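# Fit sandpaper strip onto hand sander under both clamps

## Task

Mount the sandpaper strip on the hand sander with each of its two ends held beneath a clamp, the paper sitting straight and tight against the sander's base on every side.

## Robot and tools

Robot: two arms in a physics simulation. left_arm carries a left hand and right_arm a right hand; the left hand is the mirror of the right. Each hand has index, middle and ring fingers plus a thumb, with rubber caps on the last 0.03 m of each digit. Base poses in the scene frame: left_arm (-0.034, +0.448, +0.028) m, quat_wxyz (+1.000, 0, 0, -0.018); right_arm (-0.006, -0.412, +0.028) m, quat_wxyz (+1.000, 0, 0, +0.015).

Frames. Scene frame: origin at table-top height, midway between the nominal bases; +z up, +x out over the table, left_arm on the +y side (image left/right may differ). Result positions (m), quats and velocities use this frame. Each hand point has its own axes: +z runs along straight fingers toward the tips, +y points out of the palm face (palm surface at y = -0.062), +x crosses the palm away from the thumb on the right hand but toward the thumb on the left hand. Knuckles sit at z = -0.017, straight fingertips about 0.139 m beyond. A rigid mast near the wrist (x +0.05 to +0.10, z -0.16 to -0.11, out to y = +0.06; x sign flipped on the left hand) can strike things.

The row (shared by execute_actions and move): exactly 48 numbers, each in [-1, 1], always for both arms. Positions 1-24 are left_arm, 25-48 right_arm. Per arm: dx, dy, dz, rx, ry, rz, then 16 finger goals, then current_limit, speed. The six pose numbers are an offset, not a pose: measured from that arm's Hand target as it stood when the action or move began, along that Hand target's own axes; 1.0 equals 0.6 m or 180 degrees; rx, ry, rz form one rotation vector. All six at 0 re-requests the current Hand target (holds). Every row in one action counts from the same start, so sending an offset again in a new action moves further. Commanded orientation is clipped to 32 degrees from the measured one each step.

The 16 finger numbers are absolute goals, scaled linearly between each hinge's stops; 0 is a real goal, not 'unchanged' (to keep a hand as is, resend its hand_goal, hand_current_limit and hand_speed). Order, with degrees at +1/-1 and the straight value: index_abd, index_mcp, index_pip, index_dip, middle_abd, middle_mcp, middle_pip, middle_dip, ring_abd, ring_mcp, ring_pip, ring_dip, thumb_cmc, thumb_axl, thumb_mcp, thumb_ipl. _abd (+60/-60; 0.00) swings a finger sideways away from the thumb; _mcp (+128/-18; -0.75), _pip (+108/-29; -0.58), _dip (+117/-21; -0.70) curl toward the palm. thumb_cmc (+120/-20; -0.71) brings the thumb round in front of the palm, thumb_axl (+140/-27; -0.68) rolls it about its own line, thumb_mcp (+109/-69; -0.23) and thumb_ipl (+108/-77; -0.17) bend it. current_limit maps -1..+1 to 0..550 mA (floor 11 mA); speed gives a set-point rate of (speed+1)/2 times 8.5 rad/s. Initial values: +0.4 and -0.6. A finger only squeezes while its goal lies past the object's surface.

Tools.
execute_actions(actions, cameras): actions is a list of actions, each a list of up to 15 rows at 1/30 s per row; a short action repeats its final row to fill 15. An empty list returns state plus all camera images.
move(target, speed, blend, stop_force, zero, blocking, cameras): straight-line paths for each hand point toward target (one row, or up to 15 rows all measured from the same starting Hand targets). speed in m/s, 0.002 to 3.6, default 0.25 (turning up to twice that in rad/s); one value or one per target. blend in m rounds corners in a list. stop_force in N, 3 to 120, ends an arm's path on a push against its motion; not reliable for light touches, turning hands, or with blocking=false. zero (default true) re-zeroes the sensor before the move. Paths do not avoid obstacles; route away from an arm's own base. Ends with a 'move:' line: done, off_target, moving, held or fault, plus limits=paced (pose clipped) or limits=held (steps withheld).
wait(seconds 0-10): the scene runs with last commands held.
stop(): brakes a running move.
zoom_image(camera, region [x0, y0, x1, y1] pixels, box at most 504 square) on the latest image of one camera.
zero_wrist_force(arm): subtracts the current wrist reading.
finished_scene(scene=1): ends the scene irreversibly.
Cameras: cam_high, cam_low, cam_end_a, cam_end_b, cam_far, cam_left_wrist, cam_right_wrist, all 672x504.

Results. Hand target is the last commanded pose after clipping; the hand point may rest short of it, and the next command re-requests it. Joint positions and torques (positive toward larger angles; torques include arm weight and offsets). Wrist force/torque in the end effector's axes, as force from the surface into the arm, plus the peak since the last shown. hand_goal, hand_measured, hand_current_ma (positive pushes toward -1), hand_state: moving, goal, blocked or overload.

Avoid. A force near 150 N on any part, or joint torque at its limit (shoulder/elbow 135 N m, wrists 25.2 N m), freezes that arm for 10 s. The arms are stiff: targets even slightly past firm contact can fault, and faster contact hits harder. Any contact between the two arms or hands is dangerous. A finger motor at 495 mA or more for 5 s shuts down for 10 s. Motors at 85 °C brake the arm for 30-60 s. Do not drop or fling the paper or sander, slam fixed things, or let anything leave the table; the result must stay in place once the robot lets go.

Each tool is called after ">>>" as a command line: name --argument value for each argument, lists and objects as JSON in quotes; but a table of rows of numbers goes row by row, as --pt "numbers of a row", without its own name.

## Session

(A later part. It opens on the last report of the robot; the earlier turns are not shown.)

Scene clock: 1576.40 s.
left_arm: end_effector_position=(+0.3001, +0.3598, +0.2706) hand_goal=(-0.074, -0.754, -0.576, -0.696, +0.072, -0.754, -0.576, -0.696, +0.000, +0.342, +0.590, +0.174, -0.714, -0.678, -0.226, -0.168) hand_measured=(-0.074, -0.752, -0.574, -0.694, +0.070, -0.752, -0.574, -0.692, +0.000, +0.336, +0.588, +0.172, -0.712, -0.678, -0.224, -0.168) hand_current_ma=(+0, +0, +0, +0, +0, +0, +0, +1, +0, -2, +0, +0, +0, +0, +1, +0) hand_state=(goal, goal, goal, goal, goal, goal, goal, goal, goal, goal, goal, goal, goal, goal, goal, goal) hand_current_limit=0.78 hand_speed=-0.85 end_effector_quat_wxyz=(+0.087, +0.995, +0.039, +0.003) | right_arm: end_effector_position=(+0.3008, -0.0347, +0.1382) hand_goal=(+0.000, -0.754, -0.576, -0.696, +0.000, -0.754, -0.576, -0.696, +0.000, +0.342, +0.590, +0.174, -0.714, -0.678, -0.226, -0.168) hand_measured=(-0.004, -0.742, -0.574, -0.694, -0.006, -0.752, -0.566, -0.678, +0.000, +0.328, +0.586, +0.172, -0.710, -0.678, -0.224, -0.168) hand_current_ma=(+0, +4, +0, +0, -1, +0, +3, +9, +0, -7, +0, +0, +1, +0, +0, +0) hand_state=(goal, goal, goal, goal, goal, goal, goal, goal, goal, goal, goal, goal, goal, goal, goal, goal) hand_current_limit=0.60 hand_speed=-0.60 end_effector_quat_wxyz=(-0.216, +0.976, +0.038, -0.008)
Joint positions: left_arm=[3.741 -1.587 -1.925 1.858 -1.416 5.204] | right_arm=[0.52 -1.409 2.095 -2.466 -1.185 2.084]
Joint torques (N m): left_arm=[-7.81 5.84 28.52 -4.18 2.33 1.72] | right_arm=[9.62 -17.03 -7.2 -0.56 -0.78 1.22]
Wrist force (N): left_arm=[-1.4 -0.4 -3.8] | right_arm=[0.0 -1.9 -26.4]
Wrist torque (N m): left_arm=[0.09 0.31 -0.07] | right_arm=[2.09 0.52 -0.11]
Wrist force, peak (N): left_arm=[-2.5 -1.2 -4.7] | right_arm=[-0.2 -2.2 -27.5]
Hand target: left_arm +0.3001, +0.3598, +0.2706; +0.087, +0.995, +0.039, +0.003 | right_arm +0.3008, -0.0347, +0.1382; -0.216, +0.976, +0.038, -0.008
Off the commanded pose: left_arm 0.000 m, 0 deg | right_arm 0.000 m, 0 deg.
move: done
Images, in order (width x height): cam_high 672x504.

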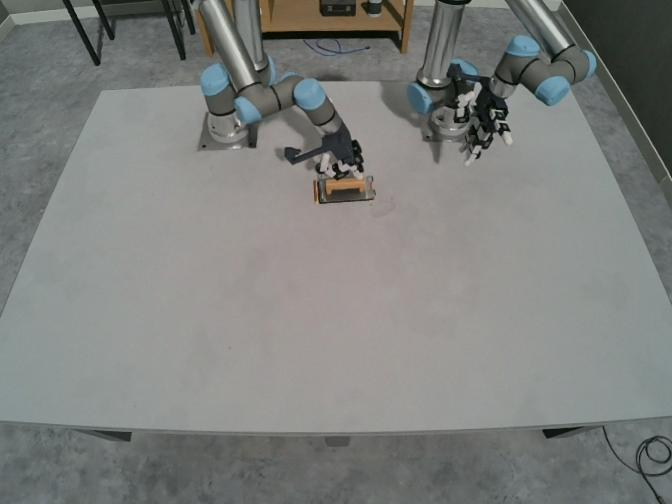

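>>> move --target '[0, 0, 0, -0.4, 0, 0, -0.073, -1.0, -0.576, -0.696, 0.073, -1.0, -0.576, -0.696, 0, 0.342, 0.591, 0.174, -0.714, -0.678, -0.226, -0.168, 0.78, -0.85, 0, 0, 0, 0, 0, 0, 0, -0.754, -0.576, -0.696, 0, -0.754, -0.576, -0.696, 0, 0.342, 0.591, 0.174, -0.714, -0.678, -0.226, -0.168, 0.6, -0.6]' --speed 0.5 --cameras '["cam_high", "cam_low", "cam_end_a"]'

Scene clock: 1582.00 s.
left_arm: end_effector_position=(+0.3009, +0.3608, +0.2719) hand_goal=(-0.074, -1.000, -0.576, -0.696, +0.072, -1.000, -0.576, -0.696, +0.000, +0.342, +0.590, +0.174, -0.714, -0.678, -0.226, -0.168) hand_measured=(-0.074, -1.000, -0.576, -0.694, +0.070, -1.000, -0.576, -0.694, +0.000, +0.336, +0.590, +0.172, -0.722, -0.678, -0.224, -0.168) hand_current_ma=(+0, +0, +0, +0, +0, +0, +0, +0, +0, -2, +0, +0, -3, +0, +1, +0) hand_state=(goal, goal, goal, goal, goal, goal, goal, goal, goal, goal, goal, goal, goal, goal, goal, goal) hand_current_limit=0.78 hand_speed=-0.85 end_effector_quat_wxyz=(+0.540, +0.840, +0.040, +0.021) | right_arm: end_effector_position=(+0.3008, -0.0347, +0.1382) hand_goal=(+0.000, -0.754, -0.576, -0.696, +0.000, -0.754, -0.576, -0.696, +0.000, +0.342, +0.590, +0.174, -0.714, -0.678, -0.226, -0.168) hand_measured=(-0.004, -0.742, -0.574, -0.694, -0.006, -0.752, -0.566, -0.678, +0.000, +0.328, +0.586, +0.172, -0.710, -0.678, -0.224, -0.168) hand_current_ma=(+0, +4, +0, +0, -1, +0, +3, +9, +0, -7, +0, +0, +1, +0, +0, +0) hand_state=(goal, goal, goal, goal, goal, goal, goal, goal, goal, goal, goal, goal, goal, goal, goal, goal) hand_current_limit=0.60 hand_speed=-0.60 end_effector_quat_wxyz=(-0.216, +0.976, +0.038, -0.008)
Joint positions: left_arm=[4.082 -2.058 -2.25 1.725 -0.899 5.903] | right_arm=[0.52 -1.409 2.095 -2.466 -1.185 2.084]
Joint torques (N m): left_arm=[-8.65 41.43 17.68 -0.91 -0.27 -1.03] | right_arm=[9.13 -15.59 -6.93 -0.44 -0.98 1.15]
Wrist force (N): left_arm=[-2.4 0.3 -1.7] | right_arm=[-0.2 -1.8 -26.1]
Wrist torque (N m): left_arm=[-0.04 0.38 0.08] | right_arm=[2.10 0.54 -0.12]
Wrist force, peak (N): left_arm=[-1.6 -0.1 -4.5] | right_arm=[0.0 -2.5 -27.5]
Hand target: left_arm +0.3009, +0.3608, +0.2719; +0.540, +0.840, +0.040, +0.021 (not the last commanded pose) | right_arm +0.3008, -0.0347, +0.1382; -0.216, +0.976, +0.038, -0.008
Off the commanded pose: left_arm 0.002 m, 17 deg | right_arm 0.000 m, 0 deg.
move: held (left_arm; a check stopped the path); limits=held
pose unreachable (left arm): on one or more control steps of this call, first in action 0 (counted from 0), this arm could not follow its commanded pose, so it was not sent that pose on those steps. It may still have moved: this result reports where it is.
cause: moving toward the commanded pose would bring two parts of the arm too close to each other (joints 3 (elbow) to 6 (wrist 3) lie between them).
Images, in order (width x height): cam_high 672x504, cam_low 672x504, cam_end_a 672x504.

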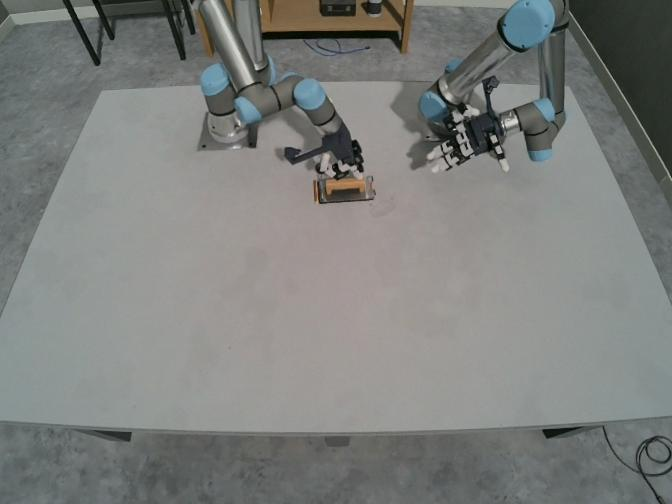

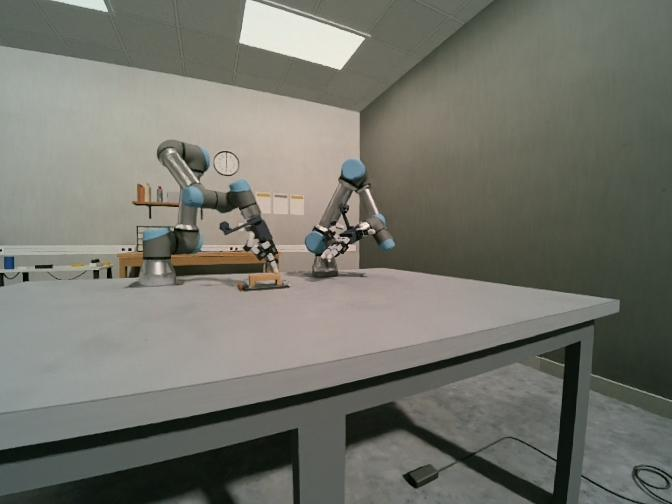

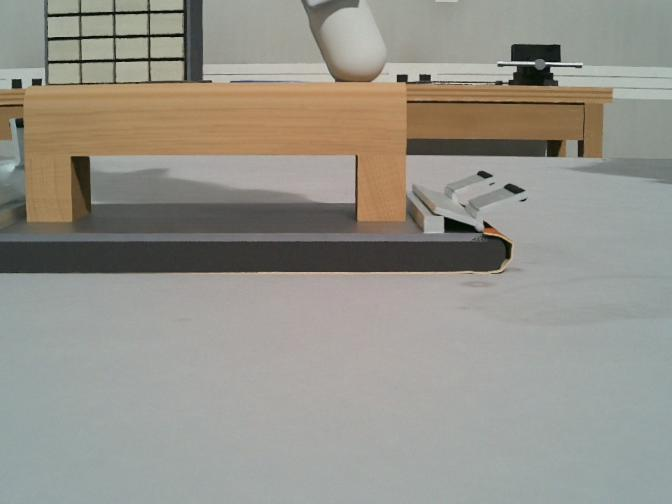

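>>> move --pt "-0.009 -0.0428 0.1948 0 0 0 -0.073 -1.0 -0.576 -0.696 0.073 -1.0 -0.576 -0.696 0 0.342 0.591 0.174 -0.714 -0.678 -0.226 -0.168 0.78 -0.85 0 0 0 0 0 0 0 -0.754 -0.576 -0.696 0 -0.754 -0.576 -0.696 0 0.342 0.591 0.174 -0.714 -0.678 -0.226 -0.168 0.6 -0.6" --pt "-0.009 -0.0428 0.1948 -0.09 0 0 -0.073 -1.0 -0.576 -0.696 0.073 -1.0 -0.576 -0.696 0 0.342 0.591 0.174 -0.714 -0.678 -0.226 -0.168 0.78 -0.85 0 0 0 0 0 0 0 -0.754 -0.576 -0.696 0 -0.754 -0.576 -0.696 0 0.342 0.591 0.174 -0.714 -0.678 -0.226 -0.168 0.6 -0.6" --speed '[0.15, 0.3]' --blend '[0, 0]' --cameras '["cam_high", "cam_low"]'

Scene clock: 1592.40 s.
left_arm: end_effector_position=(+0.3040, +0.2651, +0.1995) hand_goal=(-0.074, -1.000, -0.576, -0.696, +0.072, -1.000, -0.576, -0.696, +0.000, +0.342, +0.590, +0.174, -0.714, -0.678, -0.226, -0.168) hand_measured=(-0.074, -1.000, -0.576, -0.694, +0.070, -1.000, -0.576, -0.694, +0.000, +0.336, +0.590, +0.172, -0.722, -0.678, -0.224, -0.168) hand_current_ma=(+0, +0, +0, +0, +0, +0, +0, +0, +0, -1, +0, +0, -3, +0, +1, +0) hand_state=(goal, goal, goal, goal, goal, goal, goal, goal, goal, goal, goal, goal, goal, goal, goal, goal) hand_current_limit=0.78 hand_speed=-0.85 end_effector_quat_wxyz=(+0.640, +0.767, +0.041, +0.025) | right_arm: end_effector_position=(+0.3008, -0.0347, +0.1382) hand_goal=(+0.000, -0.754, -0.576, -0.696, +0.000, -0.754, -0.576, -0.696, +0.000, +0.342, +0.590, +0.174, -0.714, -0.678, -0.226, -0.168) hand_measured=(-0.004, -0.742, -0.574, -0.694, -0.006, -0.752, -0.566, -0.678, +0.000, +0.328, +0.586, +0.172, -0.710, -0.678, -0.224, -0.168) hand_current_ma=(+0, +4, +0, +0, -1, +0, +3, +9, +0, -7, +0, +0, +1, +0, +0, +0) hand_state=(goal, goal, goal, goal, goal, goal, goal, goal, goal, goal, goal, goal, goal, goal, goal, goal) hand_current_limit=0.60 hand_speed=-0.60 end_effector_quat_wxyz=(-0.216, +0.976, +0.038, -0.008)
Joint positions: left_arm=[3.829 -2.474 -2.33 1.994 -0.584 5.988] | right_arm=[0.52 -1.409 2.095 -2.466 -1.185 2.084]
Joint torques (N m): left_arm=[0.58 31.17 -2.88 -1.54 1.38 0.79] | right_arm=[9.32 -14.53 -5.32 -0.59 -1.11 1.29]
Wrist force (N): left_arm=[-2.8 0.1 -0.9] | right_arm=[-0.5 -1.9 -26.2]
Wrist torque (N m): left_arm=[-0.15 0.38 0.07] | right_arm=[2.09 0.59 -0.15]
Wrist force, peak (N): left_arm=[-2.5 0.5 -2.5] | right_arm=[-0.2 -2.3 -27.6]
Hand target: left_arm +0.3040, +0.2651, +0.1995; +0.640, +0.767, +0.041, +0.025 (not the last commanded pose) | right_arm +0.3008, -0.0347, +0.1382; -0.216, +0.976, +0.038, -0.008
Off the commanded pose: left_arm 0.001 m, 2 deg | right_arm 0.000 m, 0 deg.
FORCE FAULT: contact force on the left arm reached its limit, and that arm stopped. The contact can be on any part of that arm, not only on its tool. That arm's remaining commands of this call were not run. That arm is still stopped at the end of this call. That arm stays stopped for about 10 more seconds. Until then a move that you send moves the other arm only, and its call returns only when the move has ended. Once the stop has ended, the next robot result says so. If the stop ends while you think or write, that arm runs what you send next, counted from a new Hand target: where the arm stands when the stop ends. While its stop runs, that arm, its gripper or tool too, takes no new command. Until it ends, the stop uses up actions while you think or wait. An arm that is not stopped still takes commands.
move: fault (left_arm)
Images, in order (width x height): cam_high 672x504, cam_low 672x504.

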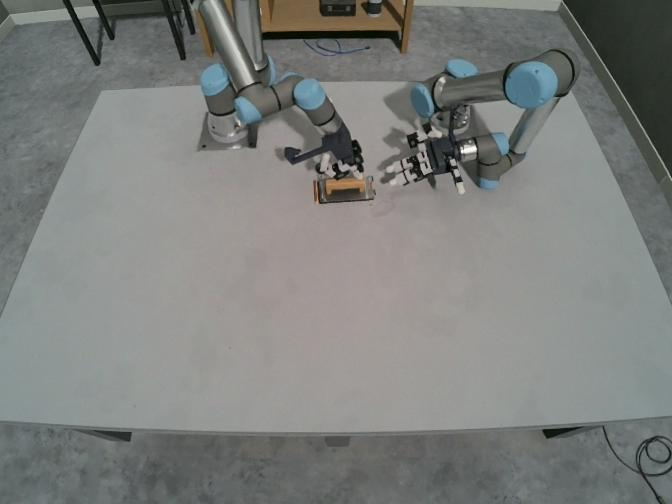

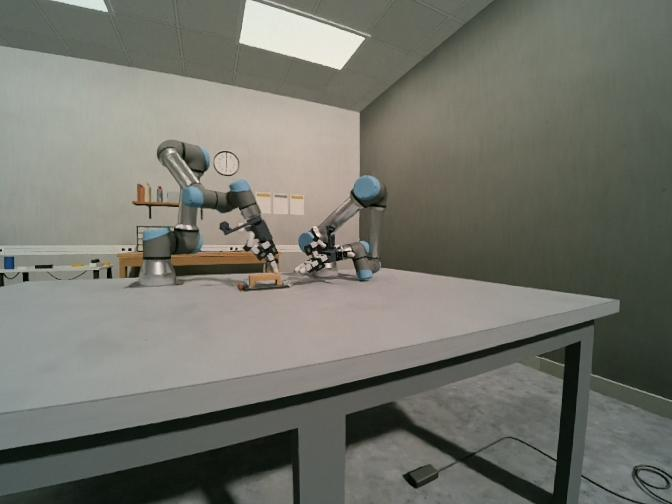

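>>> execute_actions --actions '[]' --cameras '["cam_low"]'

Scene clock: 1615.13 s.
left_arm: end_effector_position=(+0.3040, +0.2651, +0.1995) hand_goal=(-0.074, -1.000, -0.576, -0.696, +0.072, -1.000, -0.576, -0.696, +0.000, +0.342, +0.590, +0.174, -0.714, -0.678, -0.226, -0.168) hand_measured=(-0.074, -1.000, -0.576, -0.694, +0.070, -1.000, -0.576, -0.694, +0.000, +0.336, +0.590, +0.172, -0.722, -0.678, -0.224, -0.168) hand_current_ma=(+0, +0, +0, +0, +0, +0, +0, +0, +0, -1, +0, +0, -3, +0, +1, +0) hand_state=(goal, goal, goal, goal, goal, goal, goal, goal, goal, goal, goal, goal, goal, goal, goal, goal) hand_current_limit=0.78 hand_speed=-0.85 end_effector_quat_wxyz=(+0.640, +0.767, +0.041, +0.025) | right_arm: end_effector_position=(+0.3008, -0.0347, +0.1382) hand_goal=(+0.000, -0.754, -0.576, -0.696, +0.000, -0.754, -0.576, -0.696, +0.000, +0.342, +0.590, +0.174, -0.714, -0.678, -0.226, -0.168) hand_measured=(-0.004, -0.742, -0.574, -0.694, -0.006, -0.752, -0.566, -0.678, +0.000, +0.328, +0.586, +0.172, -0.710, -0.678, -0.224, -0.168) hand_current_ma=(+0, +4, +0, +0, -1, +0, +3, +9, +0, -7, +0, +0, +1, +0, +0, +0) hand_state=(goal, goal, goal, goal, goal, goal, goal, goal, goal, goal, goal, goal, goal, goal, goal, goal) hand_current_limit=0.60 hand_speed=-0.60 end_effector_quat_wxyz=(-0.216, +0.976, +0.038, -0.008)
Joint positions: left_arm=[3.829 -2.474 -2.33 1.994 -0.584 5.988] | right_arm=[0.52 -1.409 2.095 -2.466 -1.185 2.084]
Joint velocities: within noise
Joint torques (N m): left_arm=[0.7 32.24 -5.18 -1.57 0.75 0.02] | right_arm=[10.23 -11.93 -4.64 -0.46 -0.77 1.13]
Motor temperatures (°C): left_arm=[30 30 29 35 35 39] | right_arm=[27 31 30 37 33 37]
Wrist force (N): left_arm=[-2.7 0.4 -0.9] | right_arm=[-0.2 -2.3 -27.3]
Wrist torque (N m): left_arm=[-0.13 0.38 0.08] | right_arm=[2.09 0.55 -0.13]
Wrist force, peak (N): left_arm=[-2.9 0.5 -1.2] | right_arm=[0.0 -2.4 -27.6]
Hand target: left_arm +0.3040, +0.2651, +0.1995; +0.640, +0.767, +0.041, +0.025 (not the last commanded pose) | right_arm +0.3008, -0.0347, +0.1382; -0.216, +0.976, +0.038, -0.008
Off the commanded pose: left_arm 0.001 m, 2 deg | right_arm 0.000 m, 0 deg.
FORCE FAULT, CONTINUED: the left arm's stop, for the force fault that an earlier result reported, is over. The rest of the stop counts as 19 of the actions that you can send in this scene. That arm's target is now where it stood when the stop ended, not its last command. That arm accepts commands again.
Images, in order (width x height): cam_low 672x504.

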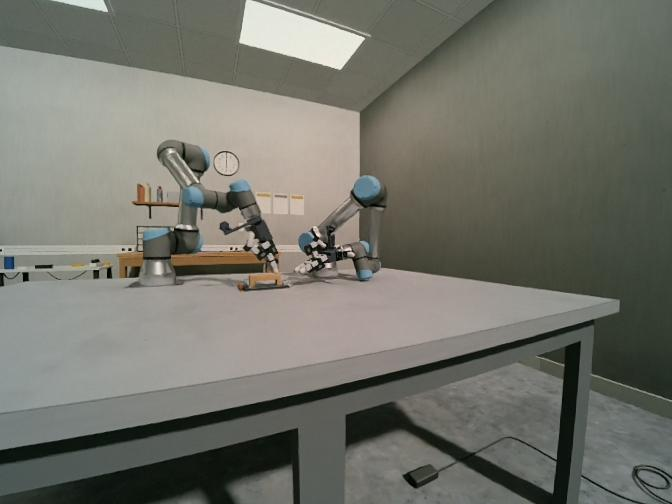

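>>> move --pt "0.0085 0.0902 -0.1785 0.08 0 0 -0.073 -1.0 -0.576 -0.696 0.073 -1.0 -0.576 -0.696 0 0.342 0.591 0.174 -0.714 -0.678 -0.226 -0.168 0.78 -0.85 0 0 0 0 0 0 0 -0.754 -0.576 -0.696 0 -0.754 -0.576 -0.696 0 0.342 0.591 0.174 -0.714 -0.678 -0.226 -0.168 0.6 -0.6" --pt "0.0085 0.0902 -0.1785 0.42 0 0 -0.073 -1.0 -0.576 -0.696 0.073 -1.0 -0.576 -0.696 0 0.342 0.591 0.174 -0.714 -0.678 -0.226 -0.168 0.78 -0.85 0 0 0 0 0 0 0 -0.754 -0.576 -0.696 0 -0.754 -0.576 -0.696 0 0.342 0.591 0.174 -0.714 -0.678 -0.226 -0.168 0.6 -0.6" --speed '[0.2, 0.5]' --blend '[0.02, 0]'

>>> move --target '[0, 0, 0, 0, 0, -0.5, -0.073, -1.0, -1.0, -1.0, 0.073, -1.0, -1.0, -1.0, 0, 0.342, 0.591, 0.174, -0.714, -0.678, -0.226, -0.168, 0.78, -0.85, 0, 0, 0, 0, 0, 0, 0, -0.754, -0.576, -0.696, 0, -0.754, -0.576, -0.696, 0, 0.342, 0.591, 0.174, -0.714, -0.678, -0.226, -0.168, 0.6, -0.6]' --speed 0.5

>>> move --target '[0, 0, 0, 0, 0, -0.5, -0.073, -1.0, -1.0, -1.0, 0.073, -1.0, -1.0, -1.0, 0, 0.342, 0.591, 0.174, -0.714, -0.678, -0.226, -0.168, 0.78, -0.85, 0, 0, 0, 0, 0, 0, 0, -0.754, -0.576, -0.696, 0, -0.754, -0.576, -0.696, 0, 0.342, 0.591, 0.174, -0.714, -0.678, -0.226, -0.168, 0.6, -0.6]' --speed 0.5 --cameras '["cam_high", "cam_low"]'

Scene clock: 1627.53 s.
left_arm: end_effector_position=(+0.3009, +0.3609, +0.2719) hand_goal=(-0.074, -1.000, -0.576, -0.696, +0.072, -1.000, -0.576, -0.696, +0.000, +0.342, +0.590, +0.174, -0.714, -0.678, -0.226, -0.168) hand_measured=(-0.074, -0.998, -0.576, -0.694, +0.070, -1.000, -0.576, -0.694, +0.000, +0.336, +0.590, +0.172, -0.718, -0.678, -0.224, -0.168) hand_current_ma=(+0, +0, +0, +0, +0, +0, +0, +0, +0, -2, +0, +0, -1, +0, +1, +0) hand_state=(goal, goal, goal, goal, goal, goal, goal, goal, goal, goal, goal, goal, goal, goal, goal, goal) hand_current_limit=0.78 hand_speed=-0.85 end_effector_quat_wxyz=(+0.036, +0.998, +0.048, -0.005) | right_arm: end_effector_position=(+0.3008, -0.0347, +0.1382) hand_goal=(+0.000, -0.754, -0.576, -0.696, +0.000, -0.754, -0.576, -0.696, +0.000, +0.342, +0.590, +0.174, -0.714, -0.678, -0.226, -0.168) hand_measured=(-0.004, -0.742, -0.574, -0.694, -0.006, -0.752, -0.566, -0.678, +0.000, +0.328, +0.586, +0.172, -0.710, -0.678, -0.224, -0.168) hand_current_ma=(+0, +4, +0, +0, -1, +0, +3, +9, +0, -7, +0, +0, +1, +0, +0, +0) hand_state=(goal, goal, goal, goal, goal, goal, goal, goal, goal, goal, goal, goal, goal, goal, goal, goal) hand_current_limit=0.60 hand_speed=-0.60 end_effector_quat_wxyz=(-0.216, +0.976, +0.038, -0.008)
Joint positions: left_arm=[3.666 -1.579 -1.886 1.853 -1.511 5.105] | right_arm=[0.52 -1.409 2.095 -2.466 -1.185 2.084]
Joint torques (N m): left_arm=[-10.33 4.86 27.75 -4.13 -0.84 -1.52] | right_arm=[8.96 -10.32 -4.68 -0.55 -0.48 0.85]
Wrist force (N): left_arm=[-1.3 -0.8 -3.9] | right_arm=[-0.3 -1.8 -26.3]
Wrist torque (N m): left_arm=[0.02 0.31 0.05] | right_arm=[2.10 0.55 -0.13]
Wrist force, peak (N): left_arm=[-1.6 -0.7 -4.6] | right_arm=[-0.1 -2.2 -27.5]
Hand target: left_arm +0.3009, +0.3609, +0.2719; +0.036, +0.998, +0.048, -0.005 | right_arm +0.3008, -0.0347, +0.1382; -0.216, +0.976, +0.038, -0.008
Off the commanded pose: left_arm 0.000 m, 0 deg | right_arm 0.000 m, 0 deg.
move: done

Scene clock: 1630.03 s.
left_arm: end_effector_position=(+0.3009, +0.3609, +0.2719) hand_goal=(-0.074, -1.000, -1.000, -1.000, +0.072, -1.000, -1.000, -1.000, +0.000, +0.342, +0.590, +0.174, -0.714, -0.678, -0.226, -0.168) hand_measured=(-0.074, -0.996, -0.994, -0.996, +0.070, -0.998, -0.994, -0.996, +0.000, +0.336, +0.590, +0.172, -0.716, -0.678, -0.224, -0.168) hand_current_ma=(+0, +1, +2, +1, +0, +0, +2, +1, +0, -2, +0, +0, +0, +0, +1, +0) hand_state=(goal, goal, goal, goal, goal, goal, goal, goal, goal, goal, goal, goal, goal, goal, goal, goal) hand_current_limit=0.78 hand_speed=-0.85 end_effector_quat_wxyz=(+0.021, +0.672, +0.740, -0.029) | right_arm: end_effector_position=(+0.3008, -0.0347, +0.1382) hand_goal=(+0.000, -0.754, -0.576, -0.696, +0.000, -0.754, -0.576, -0.696, +0.000, +0.342, +0.590, +0.174, -0.714, -0.678, -0.226, -0.168) hand_measured=(-0.004, -0.742, -0.574, -0.694, -0.006, -0.752, -0.566, -0.678, +0.000, +0.328, +0.586, +0.172, -0.710, -0.678, -0.224, -0.168) hand_current_ma=(+0, +4, +0, +0, -1, +0, +3, +9, +0, -7, +0, +0, +1, +0, +0, +0) hand_state=(goal, goal, goal, goal, goal, goal, goal, goal, goal, goal, goal, goal, goal, goal, goal, goal) hand_current_limit=0.60 hand_speed=-0.60 end_effector_quat_wxyz=(-0.216, +0.976, +0.038, -0.008)
Joint positions: left_arm=[3.307 -1.484 -1.947 1.844 -1.501 3.175] | right_arm=[0.52 -1.409 2.095 -2.466 -1.185 2.084]
Joint torques (N m): left_arm=[-8.03 2.11 27.89 -3.28 -1.13 -1.5] | right_arm=[8.59 -9.65 -5.54 -0.3 -0.84 0.99]
Wrist force (N): left_arm=[-1.8 -1.2 -4.3] | right_arm=[-0.2 -2.0 -26.0]
Wrist torque (N m): left_arm=[0.01 0.35 -0.03] | right_arm=[2.06 0.54 -0.13]
Wrist force, peak (N): left_arm=[-1.7 -1.3 -4.6] | right_arm=[-0.1 -2.6 -27.5]
Hand target: left_arm +0.3009, +0.3609, +0.2719; +0.021, +0.672, +0.740, -0.029 | right_arm +0.3008, -0.0347, +0.1382; -0.216, +0.976, +0.038, -0.008
Off the commanded pose: left_arm 0.000 m, 0 deg | right_arm 0.000 m, 0 deg.
move: done

Scene clock: 1632.43 s.
left_arm: end_effector_position=(+0.3009, +0.3609, +0.2719) hand_goal=(-0.074, -1.000, -1.000, -1.000, +0.072, -1.000, -1.000, -1.000, +0.000, +0.342, +0.590, +0.174, -0.714, -0.678, -0.226, -0.168) hand_measured=(-0.074, -0.996, -0.994, -0.996, +0.070, -0.996, -0.994, -0.996, +0.000, +0.336, +0.590, +0.172, -0.716, -0.678, -0.224, -0.168) hand_current_ma=(+0, +1, +2, +1, +0, +1, +2, +1, +0, -2, +0, +0, +0, +0, +1, +0) hand_state=(goal, goal, goal, goal, goal, goal, goal, goal, goal, goal, goal, goal, goal, goal, goal, goal) hand_current_limit=0.78 hand_speed=-0.85 end_effector_quat_wxyz=(-0.005, -0.048, +0.998, -0.036) | right_arm: end_effector_position=(+0.3008, -0.0347, +0.1382) hand_goal=(+0.000, -0.754, -0.576, -0.696, +0.000, -0.754, -0.576, -0.696, +0.000, +0.342, +0.590, +0.174, -0.714, -0.678, -0.226, -0.168) hand_measured=(-0.004, -0.742, -0.574, -0.694, -0.006, -0.752, -0.566, -0.678, +0.000, +0.328, +0.586, +0.172, -0.710, -0.678, -0.224, -0.168) hand_current_ma=(+0, +4, +0, +0, -1, +0, +3, +9, +0, -7, +0, +0, +1, +0, +0, +0) hand_state=(goal, goal, goal, goal, goal, goal, goal, goal, goal, goal, goal, goal, goal, goal, goal, goal) hand_current_limit=0.60 hand_speed=-0.60 end_effector_quat_wxyz=(-0.216, +0.976, +0.038, -0.008)
Joint positions: left_arm=[3.125 -1.797 -1.599 1.821 -1.499 1.422] | right_arm=[0.52 -1.409 2.095 -2.466 -1.185 2.084]
Joint torques (N m): left_arm=[11.71 16.61 29.62 -3.97 -0.9 -1.51] | right_arm=[10.51 -9.65 -5.57 -0.4 -0.67 1.08]
Wrist force (N): left_arm=[-1.6 -0.9 -4.0] | right_arm=[-0.3 -2.1 -26.3]
Wrist torque (N m): left_arm=[0.04 0.34 -0.03] | right_arm=[2.06 0.56 -0.14]
Wrist force, peak (N): left_arm=[-2.1 -1.2 -4.6] | right_arm=[0.1 -2.3 -27.4]
Hand target: left_arm +0.3009, +0.3609, +0.2719; -0.005, -0.048, +0.998, -0.036 | right_arm +0.3008, -0.0347, +0.1382; -0.216, +0.976, +0.038, -0.008
Off the commanded pose: left_arm 0.000 m, 0 deg | right_arm 0.000 m, 0 deg.
move: done
Images, in order (width x height): cam_high 672x504, cam_low 672x504.

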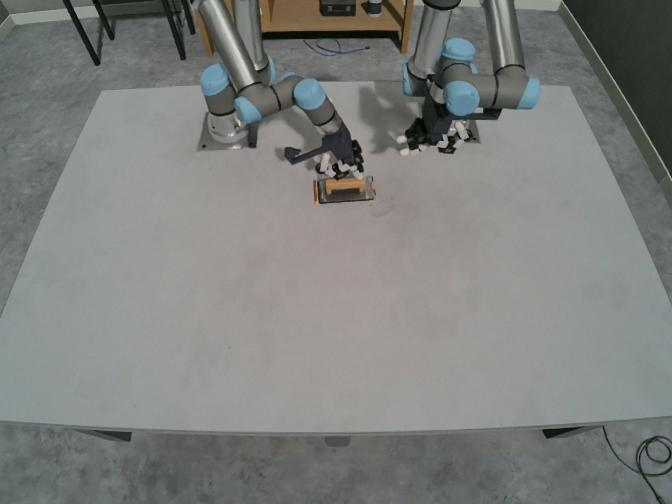

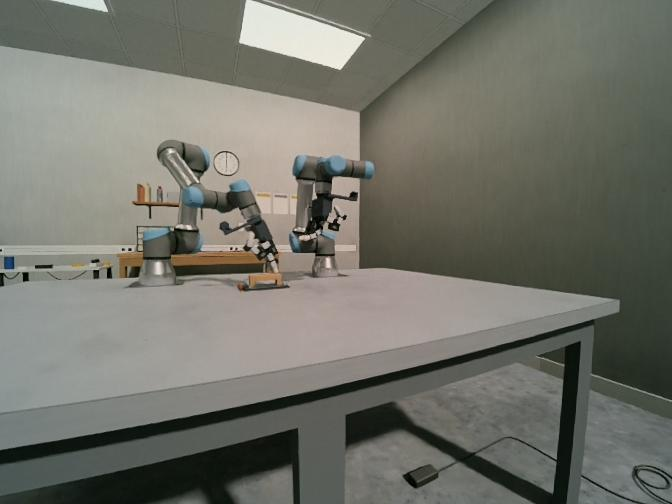

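>>> move --pt "0.0118 -0.0653 0.2585 0 -0.0039 0.0057 -0.073 -1.0 -1.0 -1.0 0.073 -1.0 -1.0 -1.0 0 0.342 0.591 0.174 -0.714 -0.678 -0.226 -0.168 0.78 -0.85 0 0 0 0 0 0 0 -0.754 -0.576 -0.696 0 -0.754 -0.576 -0.696 0 0.342 0.591 0.174 -0.714 -0.678 -0.226 -0.168 0.6 -0.6" --pt "0.0108 -0.0598 0.334 0 -0.0039 0.0057 -0.073 -1.0 -1.0 -1.0 0.073 -1.0 -1.0 -1.0 0 0.342 0.591 0.174 -0.714 -0.678 -0.226 -0.168 0.78 -0.85 0 0 0 0 0 0 0 -0.754 -0.576 -0.696 0 -0.754 -0.576 -0.696 0 0.342 0.591 0.174 -0.714 -0.678 -0.226 -0.168 0.6 -0.6" --speed '[0.2, 0.05]' --blend '[0.005, 0]' --stop_force 6 --cameras '["cam_end_a", "cam_far"]'

>>> zoom_image --camera "cam_end_a" --region '[380, 140, 610, 285]'

Scene clock: 1650.87 s.
left_arm: end_effector_position=(+0.2965, +0.3103, +0.0746) hand_goal=(-0.074, -1.000, -1.000, -1.000, +0.072, -1.000, -1.000, -1.000, +0.000, +0.342, +0.590, +0.174, -0.714, -0.678, -0.226, -0.168) hand_measured=(-0.074, -0.996, -0.998, -0.998, +0.070, -0.996, -0.998, -1.000, +0.000, +0.336, +0.590, +0.172, -0.716, -0.678, -0.224, -0.168) hand_current_ma=(+0, +1, +0, +0, +0, +1, +0, +0, +0, -2, +0, +0, +0, +0, +1, +0) hand_state=(goal, goal, goal, goal, goal, goal, goal, goal, goal, goal, goal, goal, goal, goal, goal, goal) hand_current_limit=0.78 hand_speed=-0.85 end_effector_quat_wxyz=(+0.001, -0.039, +0.999, -0.035) | right_arm: end_effector_position=(+0.3008, -0.0347, +0.1382) hand_goal=(+0.000, -0.754, -0.576, -0.696, +0.000, -0.754, -0.576, -0.696, +0.000, +0.342, +0.590, +0.174, -0.714, -0.678, -0.226, -0.168) hand_measured=(-0.004, -0.742, -0.574, -0.694, -0.006, -0.752, -0.566, -0.678, +0.000, +0.328, +0.586, +0.172, -0.710, -0.678, -0.224, -0.168) hand_current_ma=(+0, +4, +0, +0, -1, +0, +3, +9, +0, -7, +0, +0, +1, +0, +0, +0) hand_state=(goal, goal, goal, goal, goal, goal, goal, goal, goal, goal, goal, goal, goal, goal, goal, goal) hand_current_limit=0.60 hand_speed=-0.60 end_effector_quat_wxyz=(-0.216, +0.976, +0.038, -0.008)
Joint positions: left_arm=[2.989 -2.046 -1.811 2.304 -1.502 1.302] | right_arm=[0.52 -1.409 2.095 -2.466 -1.185 2.084]
Joint torques (N m): left_arm=[6.4 21.05 0.5 -0.95 -0.7 1.72] | right_arm=[9.86 -7.89 -4.53 -0.42 -0.5 0.93]
Wrist force (N): left_arm=[-1.6 -0.2 -5.6] | right_arm=[0.2 -1.9 -27.4]
Wrist torque (N m): left_arm=[0.19 0.34 -0.05] | right_arm=[2.14 0.51 -0.09]
Wrist force, peak (N): left_arm=[-1.9 -0.2 -5.5] | right_arm=[-0.3 -2.4 -27.5]
Hand target: left_arm +0.2965, +0.3103, +0.0746; +0.001, -0.039, +0.999, -0.035 | right_arm +0.3008, -0.0347, +0.1382; -0.216, +0.976, +0.038, -0.008
Off the commanded pose: left_arm 0.000 m, 0 deg | right_arm 0.000 m, 0 deg.
move: done
Images, in order (width x height): cam_end_a 672x504, cam_far 672x504.

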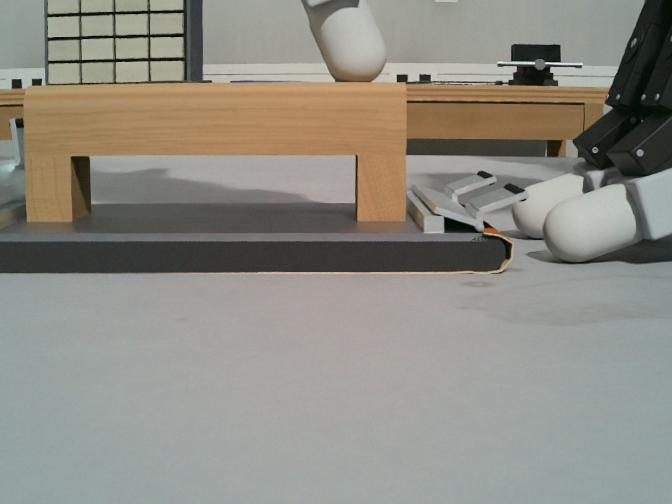

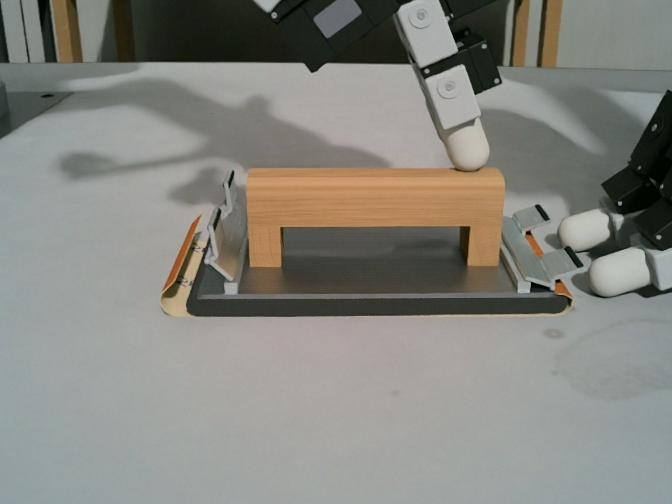

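Scaled by 2.191 from the camera's 672x504 image, which has a finer 960x720 frame.

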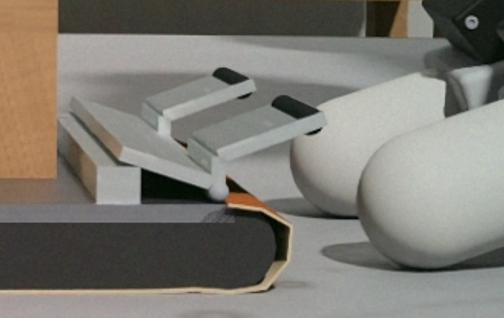

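>>> move --target '[0, -0.0275, 0.0012, 0, 0, 0, -0.073, -1.0, -1.0, -1.0, 0.073, -1.0, -1.0, -1.0, 0, 0.342, 0.591, 0.174, -0.714, -0.678, -0.226, -0.168, 0.78, -0.85, 0, 0, 0, 0, 0, 0, 0, -0.754, -0.576, -0.696, 0, -0.754, -0.576, -0.696, 0, 0.342, 0.591, 0.174, -0.714, -0.678, -0.226, -0.168, 0.6, -0.6]' --speed 0.02 --stop_force 12 --cameras '["cam_end_a"]'

>>> zoom_image --camera "cam_end_a" --region '[380, 140, 610, 285]'

Scene clock: 1661.83 s.
left_arm: end_effector_position=(+0.2978, +0.2939, +0.0751) hand_goal=(-0.074, -1.000, -1.000, -1.000, +0.072, -1.000, -1.000, -1.000, +0.000, +0.342, +0.590, +0.174, -0.714, -0.678, -0.226, -0.168) hand_measured=(-0.074, -0.990, -1.000, -1.000, +0.072, -0.990, -1.000, -1.000, +0.000, +0.336, +0.590, +0.172, -0.716, -0.678, -0.224, -0.168) hand_current_ma=(+0, +5, +0, +0, +0, +4, +0, +0, +0, -2, +0, +0, +0, +0, +1, +0) hand_state=(goal, goal, goal, goal, goal, goal, goal, goal, goal, goal, goal, goal, goal, goal, goal, goal) hand_current_limit=0.78 hand_speed=-0.85 end_effector_quat_wxyz=(+0.001, -0.039, +0.999, -0.035) | right_arm: end_effector_position=(+0.3008, -0.0347, +0.1382) hand_goal=(+0.000, -0.754, -0.576, -0.696, +0.000, -0.754, -0.576, -0.696, +0.000, +0.342, +0.590, +0.174, -0.714, -0.678, -0.226, -0.168) hand_measured=(-0.004, -0.742, -0.574, -0.694, -0.006, -0.752, -0.566, -0.678, +0.000, +0.328, +0.586, +0.172, -0.710, -0.678, -0.224, -0.168) hand_current_ma=(+0, +4, +0, +0, -1, +0, +3, +9, +0, -7, +0, +0, +1, +0, +0, +0) hand_state=(goal, goal, goal, goal, goal, goal, goal, goal, goal, goal, goal, goal, goal, goal, goal, goal) hand_current_limit=0.60 hand_speed=-0.60 end_effector_quat_wxyz=(-0.216, +0.976, +0.038, -0.008)
Joint positions: left_arm=[2.949 -2.063 -1.78 2.292 -1.503 1.262] | right_arm=[0.52 -1.409 2.095 -2.466 -1.185 2.084]
Joint torques (N m): left_arm=[-11.09 21.85 24.61 -2.42 1.75 -1.74] | right_arm=[10.25 -6.58 -4.35 -0.4 -0.56 1.02]
Wrist force (N): left_arm=[-1.5 7.3 -11.6] | right_arm=[0.0 -1.8 -25.7]
Wrist torque (N m): left_arm=[0.87 0.36 -0.04] | right_arm=[2.06 0.50 -0.10]
Wrist force, peak (N): left_arm=[-1.5 7.0 -12.4] | right_arm=[-0.1 -2.2 -27.5]
Hand target: left_arm +0.2978, +0.2939, +0.0751; +0.001, -0.039, +0.999, -0.035 | right_arm +0.3008, -0.0347, +0.1382; -0.216, +0.976, +0.038, -0.008
Off the commanded pose: left_arm 0.000 m, 0 deg | right_arm 0.000 m, 0 deg.
move: done
Images, in order (width x height): cam_end_a 672x504.

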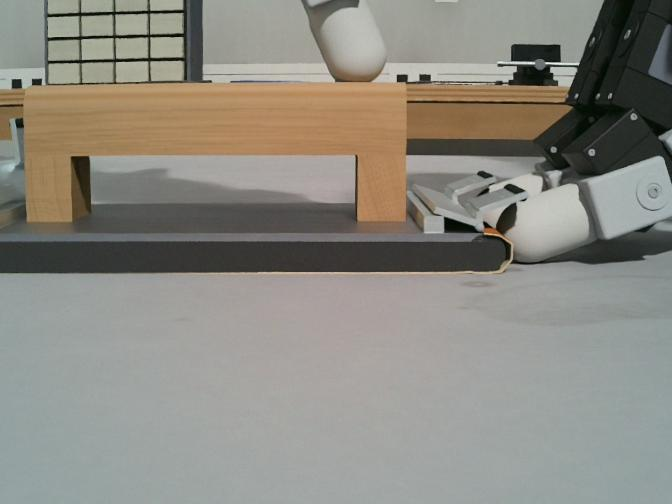

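Scaled by 2.191 from the camera's 672x504 image, which has a finer 960x720 frame.

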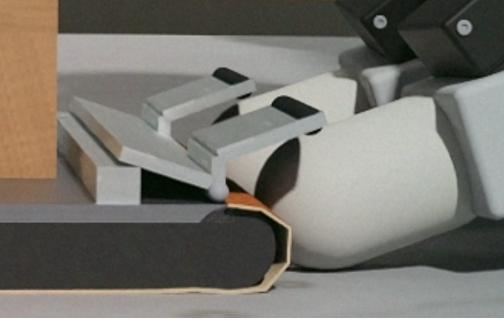

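>>> execute_actions --actions '[]' --cameras '["cam_end_a", "cam_far"]'

>>> zoom_image --camera "cam_end_a" --region '[380, 140, 610, 285]'

>>> zoom_image --camera "cam_far" --region '[440, 180, 650, 330]'

Scene clock: 1677.30 s.
left_arm: end_effector_position=(+0.2978, +0.2939, +0.0751) hand_goal=(-0.074, -1.000, -1.000, -1.000, +0.072, -1.000, -1.000, -1.000, +0.000, +0.342, +0.590, +0.174, -0.714, -0.678, -0.226, -0.168) hand_measured=(-0.074, -0.990, -1.000, -1.000, +0.072, -0.990, -1.000, -1.000, +0.000, +0.336, +0.590, +0.172, -0.716, -0.678, -0.224, -0.168) hand_current_ma=(+0, +5, +0, +0, +0, +4, +0, +0, +0, -2, +0, +0, +0, +0, +1, +0) hand_state=(goal, goal, goal, goal, goal, goal, goal, goal, goal, goal, goal, goal, goal, goal, goal, goal) hand_current_limit=0.78 hand_speed=-0.85 end_effector_quat_wxyz=(+0.001, -0.039, +0.999, -0.035) | right_arm: end_effector_position=(+0.3008, -0.0347, +0.1382) hand_goal=(+0.000, -0.754, -0.576, -0.696, +0.000, -0.754, -0.576, -0.696, +0.000, +0.342, +0.590, +0.174, -0.714, -0.678, -0.226, -0.168) hand_measured=(-0.004, -0.742, -0.574, -0.694, -0.006, -0.752, -0.566, -0.678, +0.000, +0.328, +0.586, +0.172, -0.710, -0.678, -0.224, -0.168) hand_current_ma=(+0, +4, +0, +0, -1, +0, +3, +9, +0, -7, +0, +0, +1, +0, +0, +0) hand_state=(goal, goal, goal, goal, goal, goal, goal, goal, goal, goal, goal, goal, goal, goal, goal, goal) hand_current_limit=0.60 hand_speed=-0.60 end_effector_quat_wxyz=(-0.216, +0.976, +0.038, -0.008)
Joint positions: left_arm=[2.949 -2.063 -1.78 2.292 -1.503 1.262] | right_arm=[0.52 -1.409 2.095 -2.466 -1.185 2.084]
Joint velocities: within noise
Joint torques (N m): left_arm=[-10.01 20.89 25.03 -2.46 2.86 -1.52] | right_arm=[10.2 -6.39 -5.9 -0.32 -0.29 0.95]
Motor temperatures (°C): left_arm=[30 30 29 35 35 39] | right_arm=[27 31 30 37 33 37]
Wrist force (N): left_arm=[-1.6 7.2 -11.7] | right_arm=[-0.2 -2.0 -25.8]
Wrist torque (N m): left_arm=[0.84 0.37 -0.04] | right_arm=[2.04 0.53 -0.12]
Wrist force, peak (N): left_arm=[-1.7 7.2 -12.9] | right_arm=[-0.3 -2.3 -27.3]
Hand target: left_arm +0.2978, +0.2939, +0.0751; +0.001, -0.039, +0.999, -0.035 | right_arm +0.3008, -0.0347, +0.1382; -0.216, +0.976, +0.038, -0.008
Off the commanded pose: left_arm 0.000 m, 0 deg | right_arm 0.000 m, 0 deg.
Images, in order (width x height): cam_end_a 672x504, cam_far 672x504.

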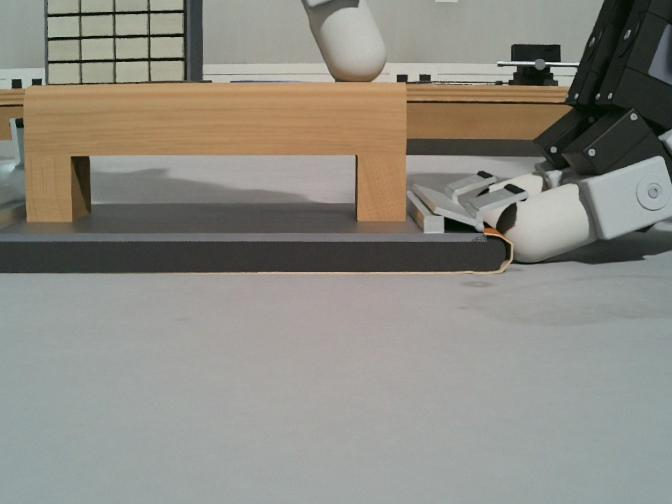

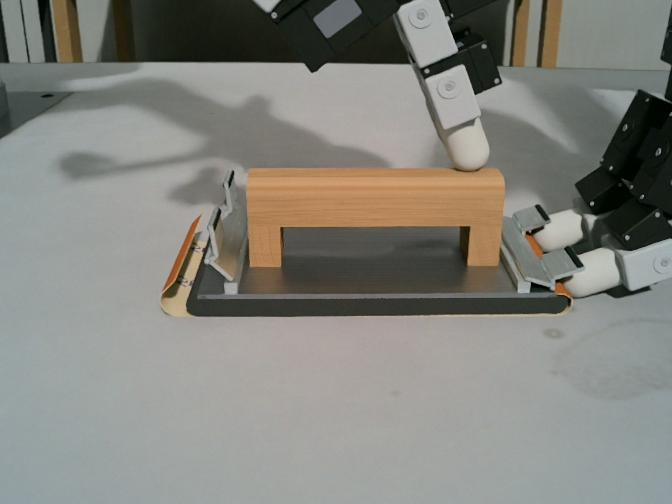

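Scaled by 2.191 from the camera's 672x504 image, which has a finer 960x720 frame.

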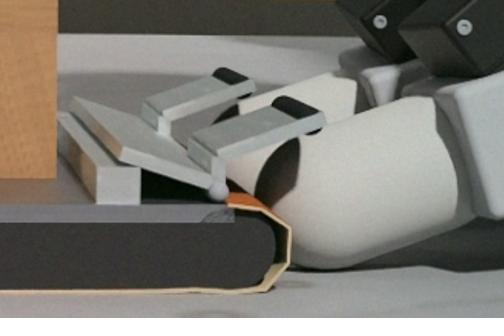

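Scaled by 2.400 from the camera's 672x504 image, which has a finer 960x720 frame.

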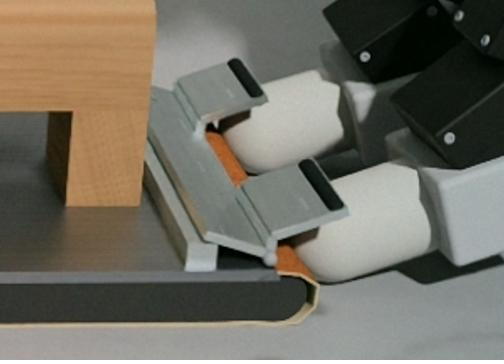

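>>> move --target '[0, -0.0015, -0.0083, 0, 0, 0, -0.074, -1, -1, -1, 0.072, -1, -1, -1, 0, 0.342, 0.590, 0.174, -0.714, -0.678, -0.226, -0.168, 0.78, -0.85, 0, 0, 0, 0, 0, 0, 0, -0.754, -0.576, -0.696, 0, -0.754, -0.576, -0.696, 0, 0.342, 0.590, 0.174, -0.714, -0.678, -0.226, -0.168, 0.6, -0.6]' --speed 0.03 --cameras '["cam_end_a"]'

>>> zoom_image --camera "cam_end_a" --region '[380, 140, 610, 285]'

Scene clock: 1684.37 s.
left_arm: end_effector_position=(+0.2978, +0.2933, +0.0800) hand_goal=(-0.074, -1.000, -1.000, -1.000, +0.072, -1.000, -1.000, -1.000, +0.000, +0.342, +0.590, +0.174, -0.714, -0.678, -0.226, -0.168) hand_measured=(-0.074, -0.982, -0.990, -0.996, +0.072, -0.984, -0.990, -0.996, +0.000, +0.336, +0.590, +0.172, -0.716, -0.678, -0.224, -0.168) hand_current_ma=(+0, +12, +4, +1, +0, +10, +4, +1, +0, -2, +0, +0, +0, +0, +1, +0) hand_state=(goal, goal, goal, goal, goal, goal, goal, goal, goal, goal, goal, goal, goal, goal, goal, goal) hand_current_limit=0.78 hand_speed=-0.85 end_effector_quat_wxyz=(+0.001, -0.039, +0.999, -0.035) | right_arm: end_effector_position=(+0.3008, -0.0347, +0.1382) hand_goal=(+0.000, -0.754, -0.576, -0.696, +0.000, -0.754, -0.576, -0.696, +0.000, +0.342, +0.590, +0.174, -0.714, -0.678, -0.226, -0.168) hand_measured=(-0.004, -0.742, -0.574, -0.694, -0.006, -0.752, -0.566, -0.678, +0.000, +0.328, +0.586, +0.172, -0.710, -0.678, -0.224, -0.168) hand_current_ma=(+0, +4, +0, +0, -1, +0, +3, +9, +0, -7, +0, +0, +1, +0, +0, +0) hand_state=(goal, goal, goal, goal, goal, goal, goal, goal, goal, goal, goal, goal, goal, goal, goal, goal) hand_current_limit=0.60 hand_speed=-0.60 end_effector_quat_wxyz=(-0.216, +0.976, +0.038, -0.008)
Joint positions: left_arm=[2.947 -2.056 -1.775 2.281 -1.503 1.261] | right_arm=[0.52 -1.409 2.095 -2.466 -1.185 2.084]
Joint torques (N m): left_arm=[-8.26 51.54 24.1 -3.91 -0.15 -1.32] | right_arm=[10.12 -5.26 -5.06 -0.41 -0.26 0.94]
Wrist force (N): left_arm=[-1.5 -0.5 -1.6] | right_arm=[-0.2 -1.9 -26.6]
Wrist torque (N m): left_arm=[-0.26 0.34 -0.03] | right_arm=[2.13 0.56 -0.12]
Wrist force, peak (N): left_arm=[-1.5 6.9 -12.8] | right_arm=[-0.3 -2.1 -27.4]
Hand target: left_arm +0.2978, +0.2933, +0.0801; +0.001, -0.039, +0.999, -0.035 | right_arm +0.3008, -0.0347, +0.1382; -0.216, +0.976, +0.038, -0.008
Off the commanded pose: left_arm 0.000 m, 0 deg | right_arm 0.000 m, 0 deg.
move: done
Images, in order (width x height): cam_end_a 672x504.

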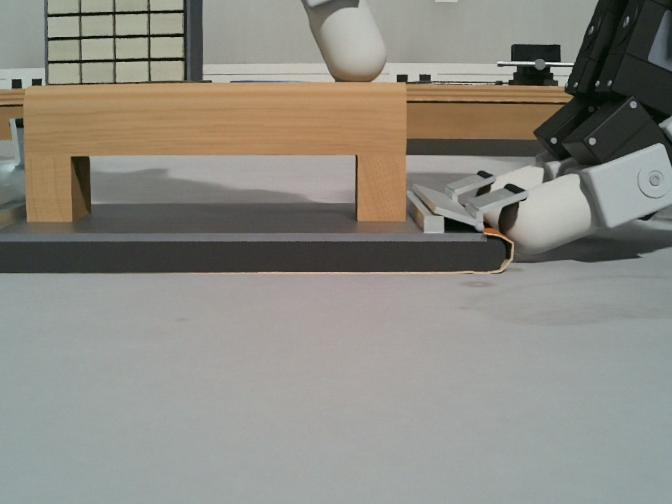

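Scaled by 2.191 from the camera's 672x504 image, which has a finer 960x720 frame.

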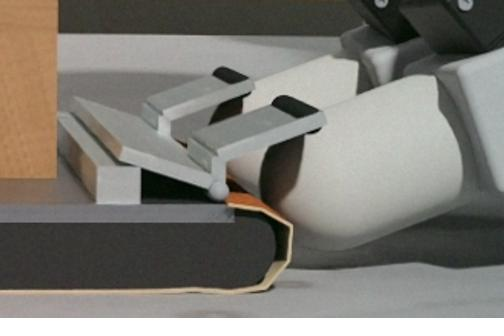

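>>> move --target '[0, -0.0015, -0.0067, 0, 0, 0, -0.074, -1, -1, -1, 0.072, -1, -1, -1, 0, 0.342, 0.590, 0.174, -0.714, -0.678, -0.226, -0.168, 0.78, -0.85, 0, 0, 0, 0, 0, 0, 0, -0.754, -0.576, -0.696, 0, -0.754, -0.576, -0.696, 0, 0.342, 0.590, 0.174, -0.714, -0.678, -0.226, -0.168, 0.6, -0.6]' --speed 0.02 --cameras '["cam_end_a"]'

>>> zoom_image --camera "cam_end_a" --region '[380, 140, 610, 285]'

Scene clock: 1688.33 s.
left_arm: end_effector_position=(+0.2979, +0.2927, +0.0840) hand_goal=(-0.074, -1.000, -1.000, -1.000, +0.072, -1.000, -1.000, -1.000, +0.000, +0.342, +0.590, +0.174, -0.714, -0.678, -0.226, -0.168) hand_measured=(-0.074, -0.968, -0.980, -0.992, +0.072, -0.970, -0.980, -0.988, +0.000, +0.336, +0.590, +0.172, -0.716, -0.678, -0.224, -0.168) hand_current_ma=(+0, +33, +12, +3, +0, +28, +13, +5, +0, -2, +0, +0, +0, +0, +1, +0) hand_state=(goal, blocked, goal, goal, goal, blocked, goal, goal, goal, goal, goal, goal, goal, goal, goal, goal) hand_current_limit=0.78 hand_speed=-0.85 end_effector_quat_wxyz=(+0.001, -0.039, +0.999, -0.035) | right_arm: end_effector_position=(+0.3008, -0.0347, +0.1382) hand_goal=(+0.000, -0.754, -0.576, -0.696, +0.000, -0.754, -0.576, -0.696, +0.000, +0.342, +0.590, +0.174, -0.714, -0.678, -0.226, -0.168) hand_measured=(-0.004, -0.742, -0.574, -0.694, -0.006, -0.752, -0.566, -0.678, +0.000, +0.328, +0.586, +0.172, -0.710, -0.678, -0.224, -0.168) hand_current_ma=(+0, +4, +0, +0, -1, +0, +3, +9, +0, -7, +0, +0, +1, +0, +0, +0) hand_state=(goal, goal, goal, goal, goal, goal, goal, goal, goal, goal, goal, goal, goal, goal, goal, goal) hand_current_limit=0.60 hand_speed=-0.60 end_effector_quat_wxyz=(-0.216, +0.976, +0.038, -0.008)
Joint positions: left_arm=[2.946 -2.051 -1.77 2.271 -1.503 1.26] | right_arm=[0.52 -1.409 2.095 -2.466 -1.185 2.084]
Joint torques (N m): left_arm=[-9.25 50.54 26.27 -4.23 -0.49 -1.17] | right_arm=[10.21 -5.82 -5.19 -0.17 -0.32 1.11]
Wrist force (N): left_arm=[-1.3 -0.1 -1.6] | right_arm=[-0.2 -2.3 -27.8]
Wrist torque (N m): left_arm=[-0.51 0.31 -0.01] | right_arm=[2.12 0.56 -0.13]
Wrist force, peak (N): left_arm=[-1.8 -0.6 -3.0] | right_arm=[-0.1 -2.1 -27.9]
Hand target: left_arm +0.2979, +0.2927, +0.0842; +0.001, -0.039, +0.999, -0.035 | right_arm +0.3008, -0.0347, +0.1382; -0.216, +0.976, +0.038, -0.008
Off the commanded pose: left_arm 0.000 m, 0 deg | right_arm 0.000 m, 0 deg.
move: done
Images, in order (width x height): cam_end_a 672x504.

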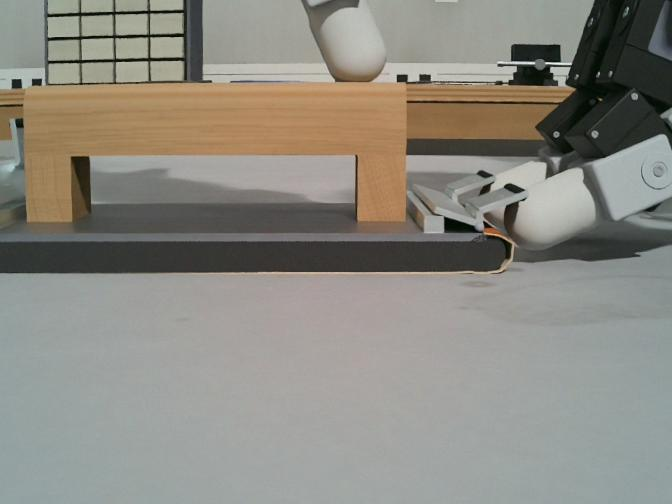

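Scaled by 2.191 from the camera's 672x504 image, which has a finer 960x720 frame.

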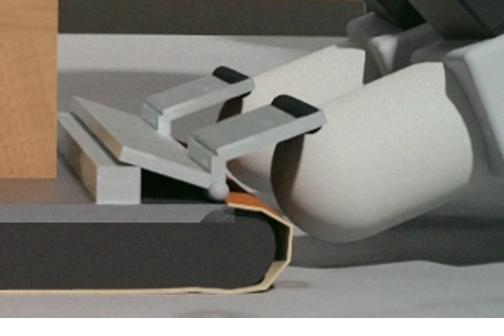

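>>> move --target '[0, -0.0041, -0.0098, 0, 0, 0, -0.074, -1, -1, -1, 0.072, -1, -1, -1, 0, 0.342, 0.590, 0.174, -0.714, -0.678, -0.226, -0.168, 0.78, -0.85, 0, 0, 0, 0, 0, 0, 0, -0.754, -0.576, -0.696, 0, -0.754, -0.576, -0.696, 0, 0.342, 0.590, 0.174, -0.714, -0.678, -0.226, -0.168, 0.6, -0.6]' --speed 0.02 --cameras '["cam_end_a"]'

>>> zoom_image --camera "cam_end_a" --region '[380, 140, 610, 285]'

Scene clock: 1723.33 s.
left_arm: end_effector_position=(+0.2980, +0.2907, +0.0901) hand_goal=(-0.074, -1.000, -1.000, -1.000, +0.072, -1.000, -1.000, -1.000, +0.000, +0.342, +0.590, +0.174, -0.714, -0.678, -0.226, -0.168) hand_measured=(-0.074, -0.944, -0.968, -0.984, +0.072, -0.948, -0.966, -0.980, +0.000, +0.336, +0.590, +0.172, -0.716, -0.678, -0.224, -0.168) hand_current_ma=(+0, +82, +29, +8, +0, +72, +32, +14, +0, -2, +0, +0, +0, +0, +1, +0) hand_state=(goal, blocked, blocked, goal, goal, blocked, blocked, blocked, goal, goal, goal, goal, goal, goal, goal, goal) hand_current_limit=0.78 hand_speed=-0.85 end_effector_quat_wxyz=(+0.001, -0.039, +0.999, -0.035) | right_arm: end_effector_position=(+0.3008, -0.0347, +0.1382) hand_goal=(+0.000, -0.754, -0.576, -0.696, +0.000, -0.754, -0.576, -0.696, +0.000, +0.342, +0.590, +0.174, -0.714, -0.678, -0.226, -0.168) hand_measured=(-0.004, -0.742, -0.574, -0.694, -0.006, -0.752, -0.566, -0.678, +0.000, +0.328, +0.586, +0.172, -0.710, -0.678, -0.224, -0.168) hand_current_ma=(+0, +4, +0, +0, -1, +0, +3, +9, +0, -7, +0, +0, +1, +0, +0, +0) hand_state=(goal, goal, goal, goal, goal, goal, goal, goal, goal, goal, goal, goal, goal, goal, goal, goal) hand_current_limit=0.60 hand_speed=-0.60 end_effector_quat_wxyz=(-0.216, +0.976, +0.038, -0.008)
Joint positions: left_arm=[2.941 -2.044 -1.762 2.256 -1.503 1.255] | right_arm=[0.52 -1.409 2.095 -2.466 -1.185 2.084]
Joint torques (N m): left_arm=[-8.45 52.04 27.49 -4.4 0.02 -1.73] | right_arm=[9.54 -4.22 -4.16 -0.11 -0.54 1.17]
Wrist force (N): left_arm=[-1.8 2.2 0.2] | right_arm=[-0.3 -2.1 -27.8]
Wrist torque (N m): left_arm=[-0.76 0.37 -0.06] | right_arm=[2.17 0.59 -0.14]
Wrist force, peak (N): left_arm=[-1.9 2.3 0.4] | right_arm=[0.1 -2.3 -28.0]
Hand target: left_arm +0.2980, +0.2907, +0.0902; +0.001, -0.039, +0.999, -0.035 | right_arm +0.3008, -0.0347, +0.1382; -0.216, +0.976, +0.038, -0.008
Off the commanded pose: left_arm 0.000 m, 0 deg | right_arm 0.000 m, 0 deg.
move: done
Images, in order (width x height): cam_end_a 672x504.

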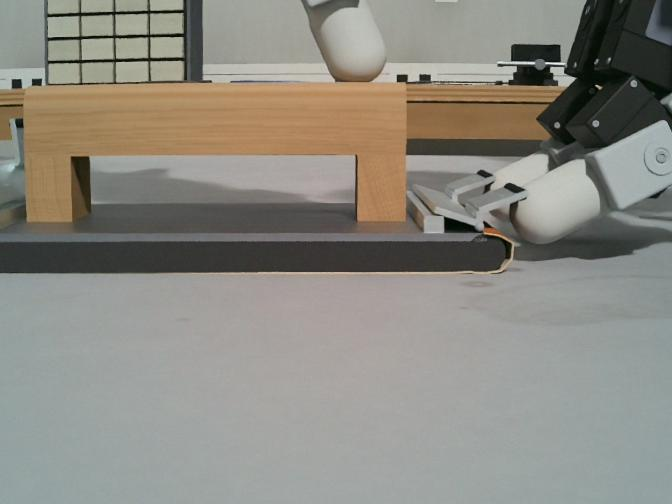

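Scaled by 2.191 from the camera's 672x504 image, which has a finer 960x720 frame.

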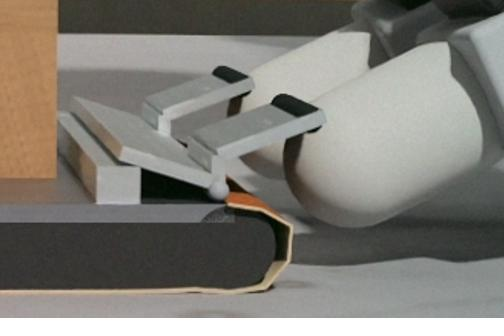

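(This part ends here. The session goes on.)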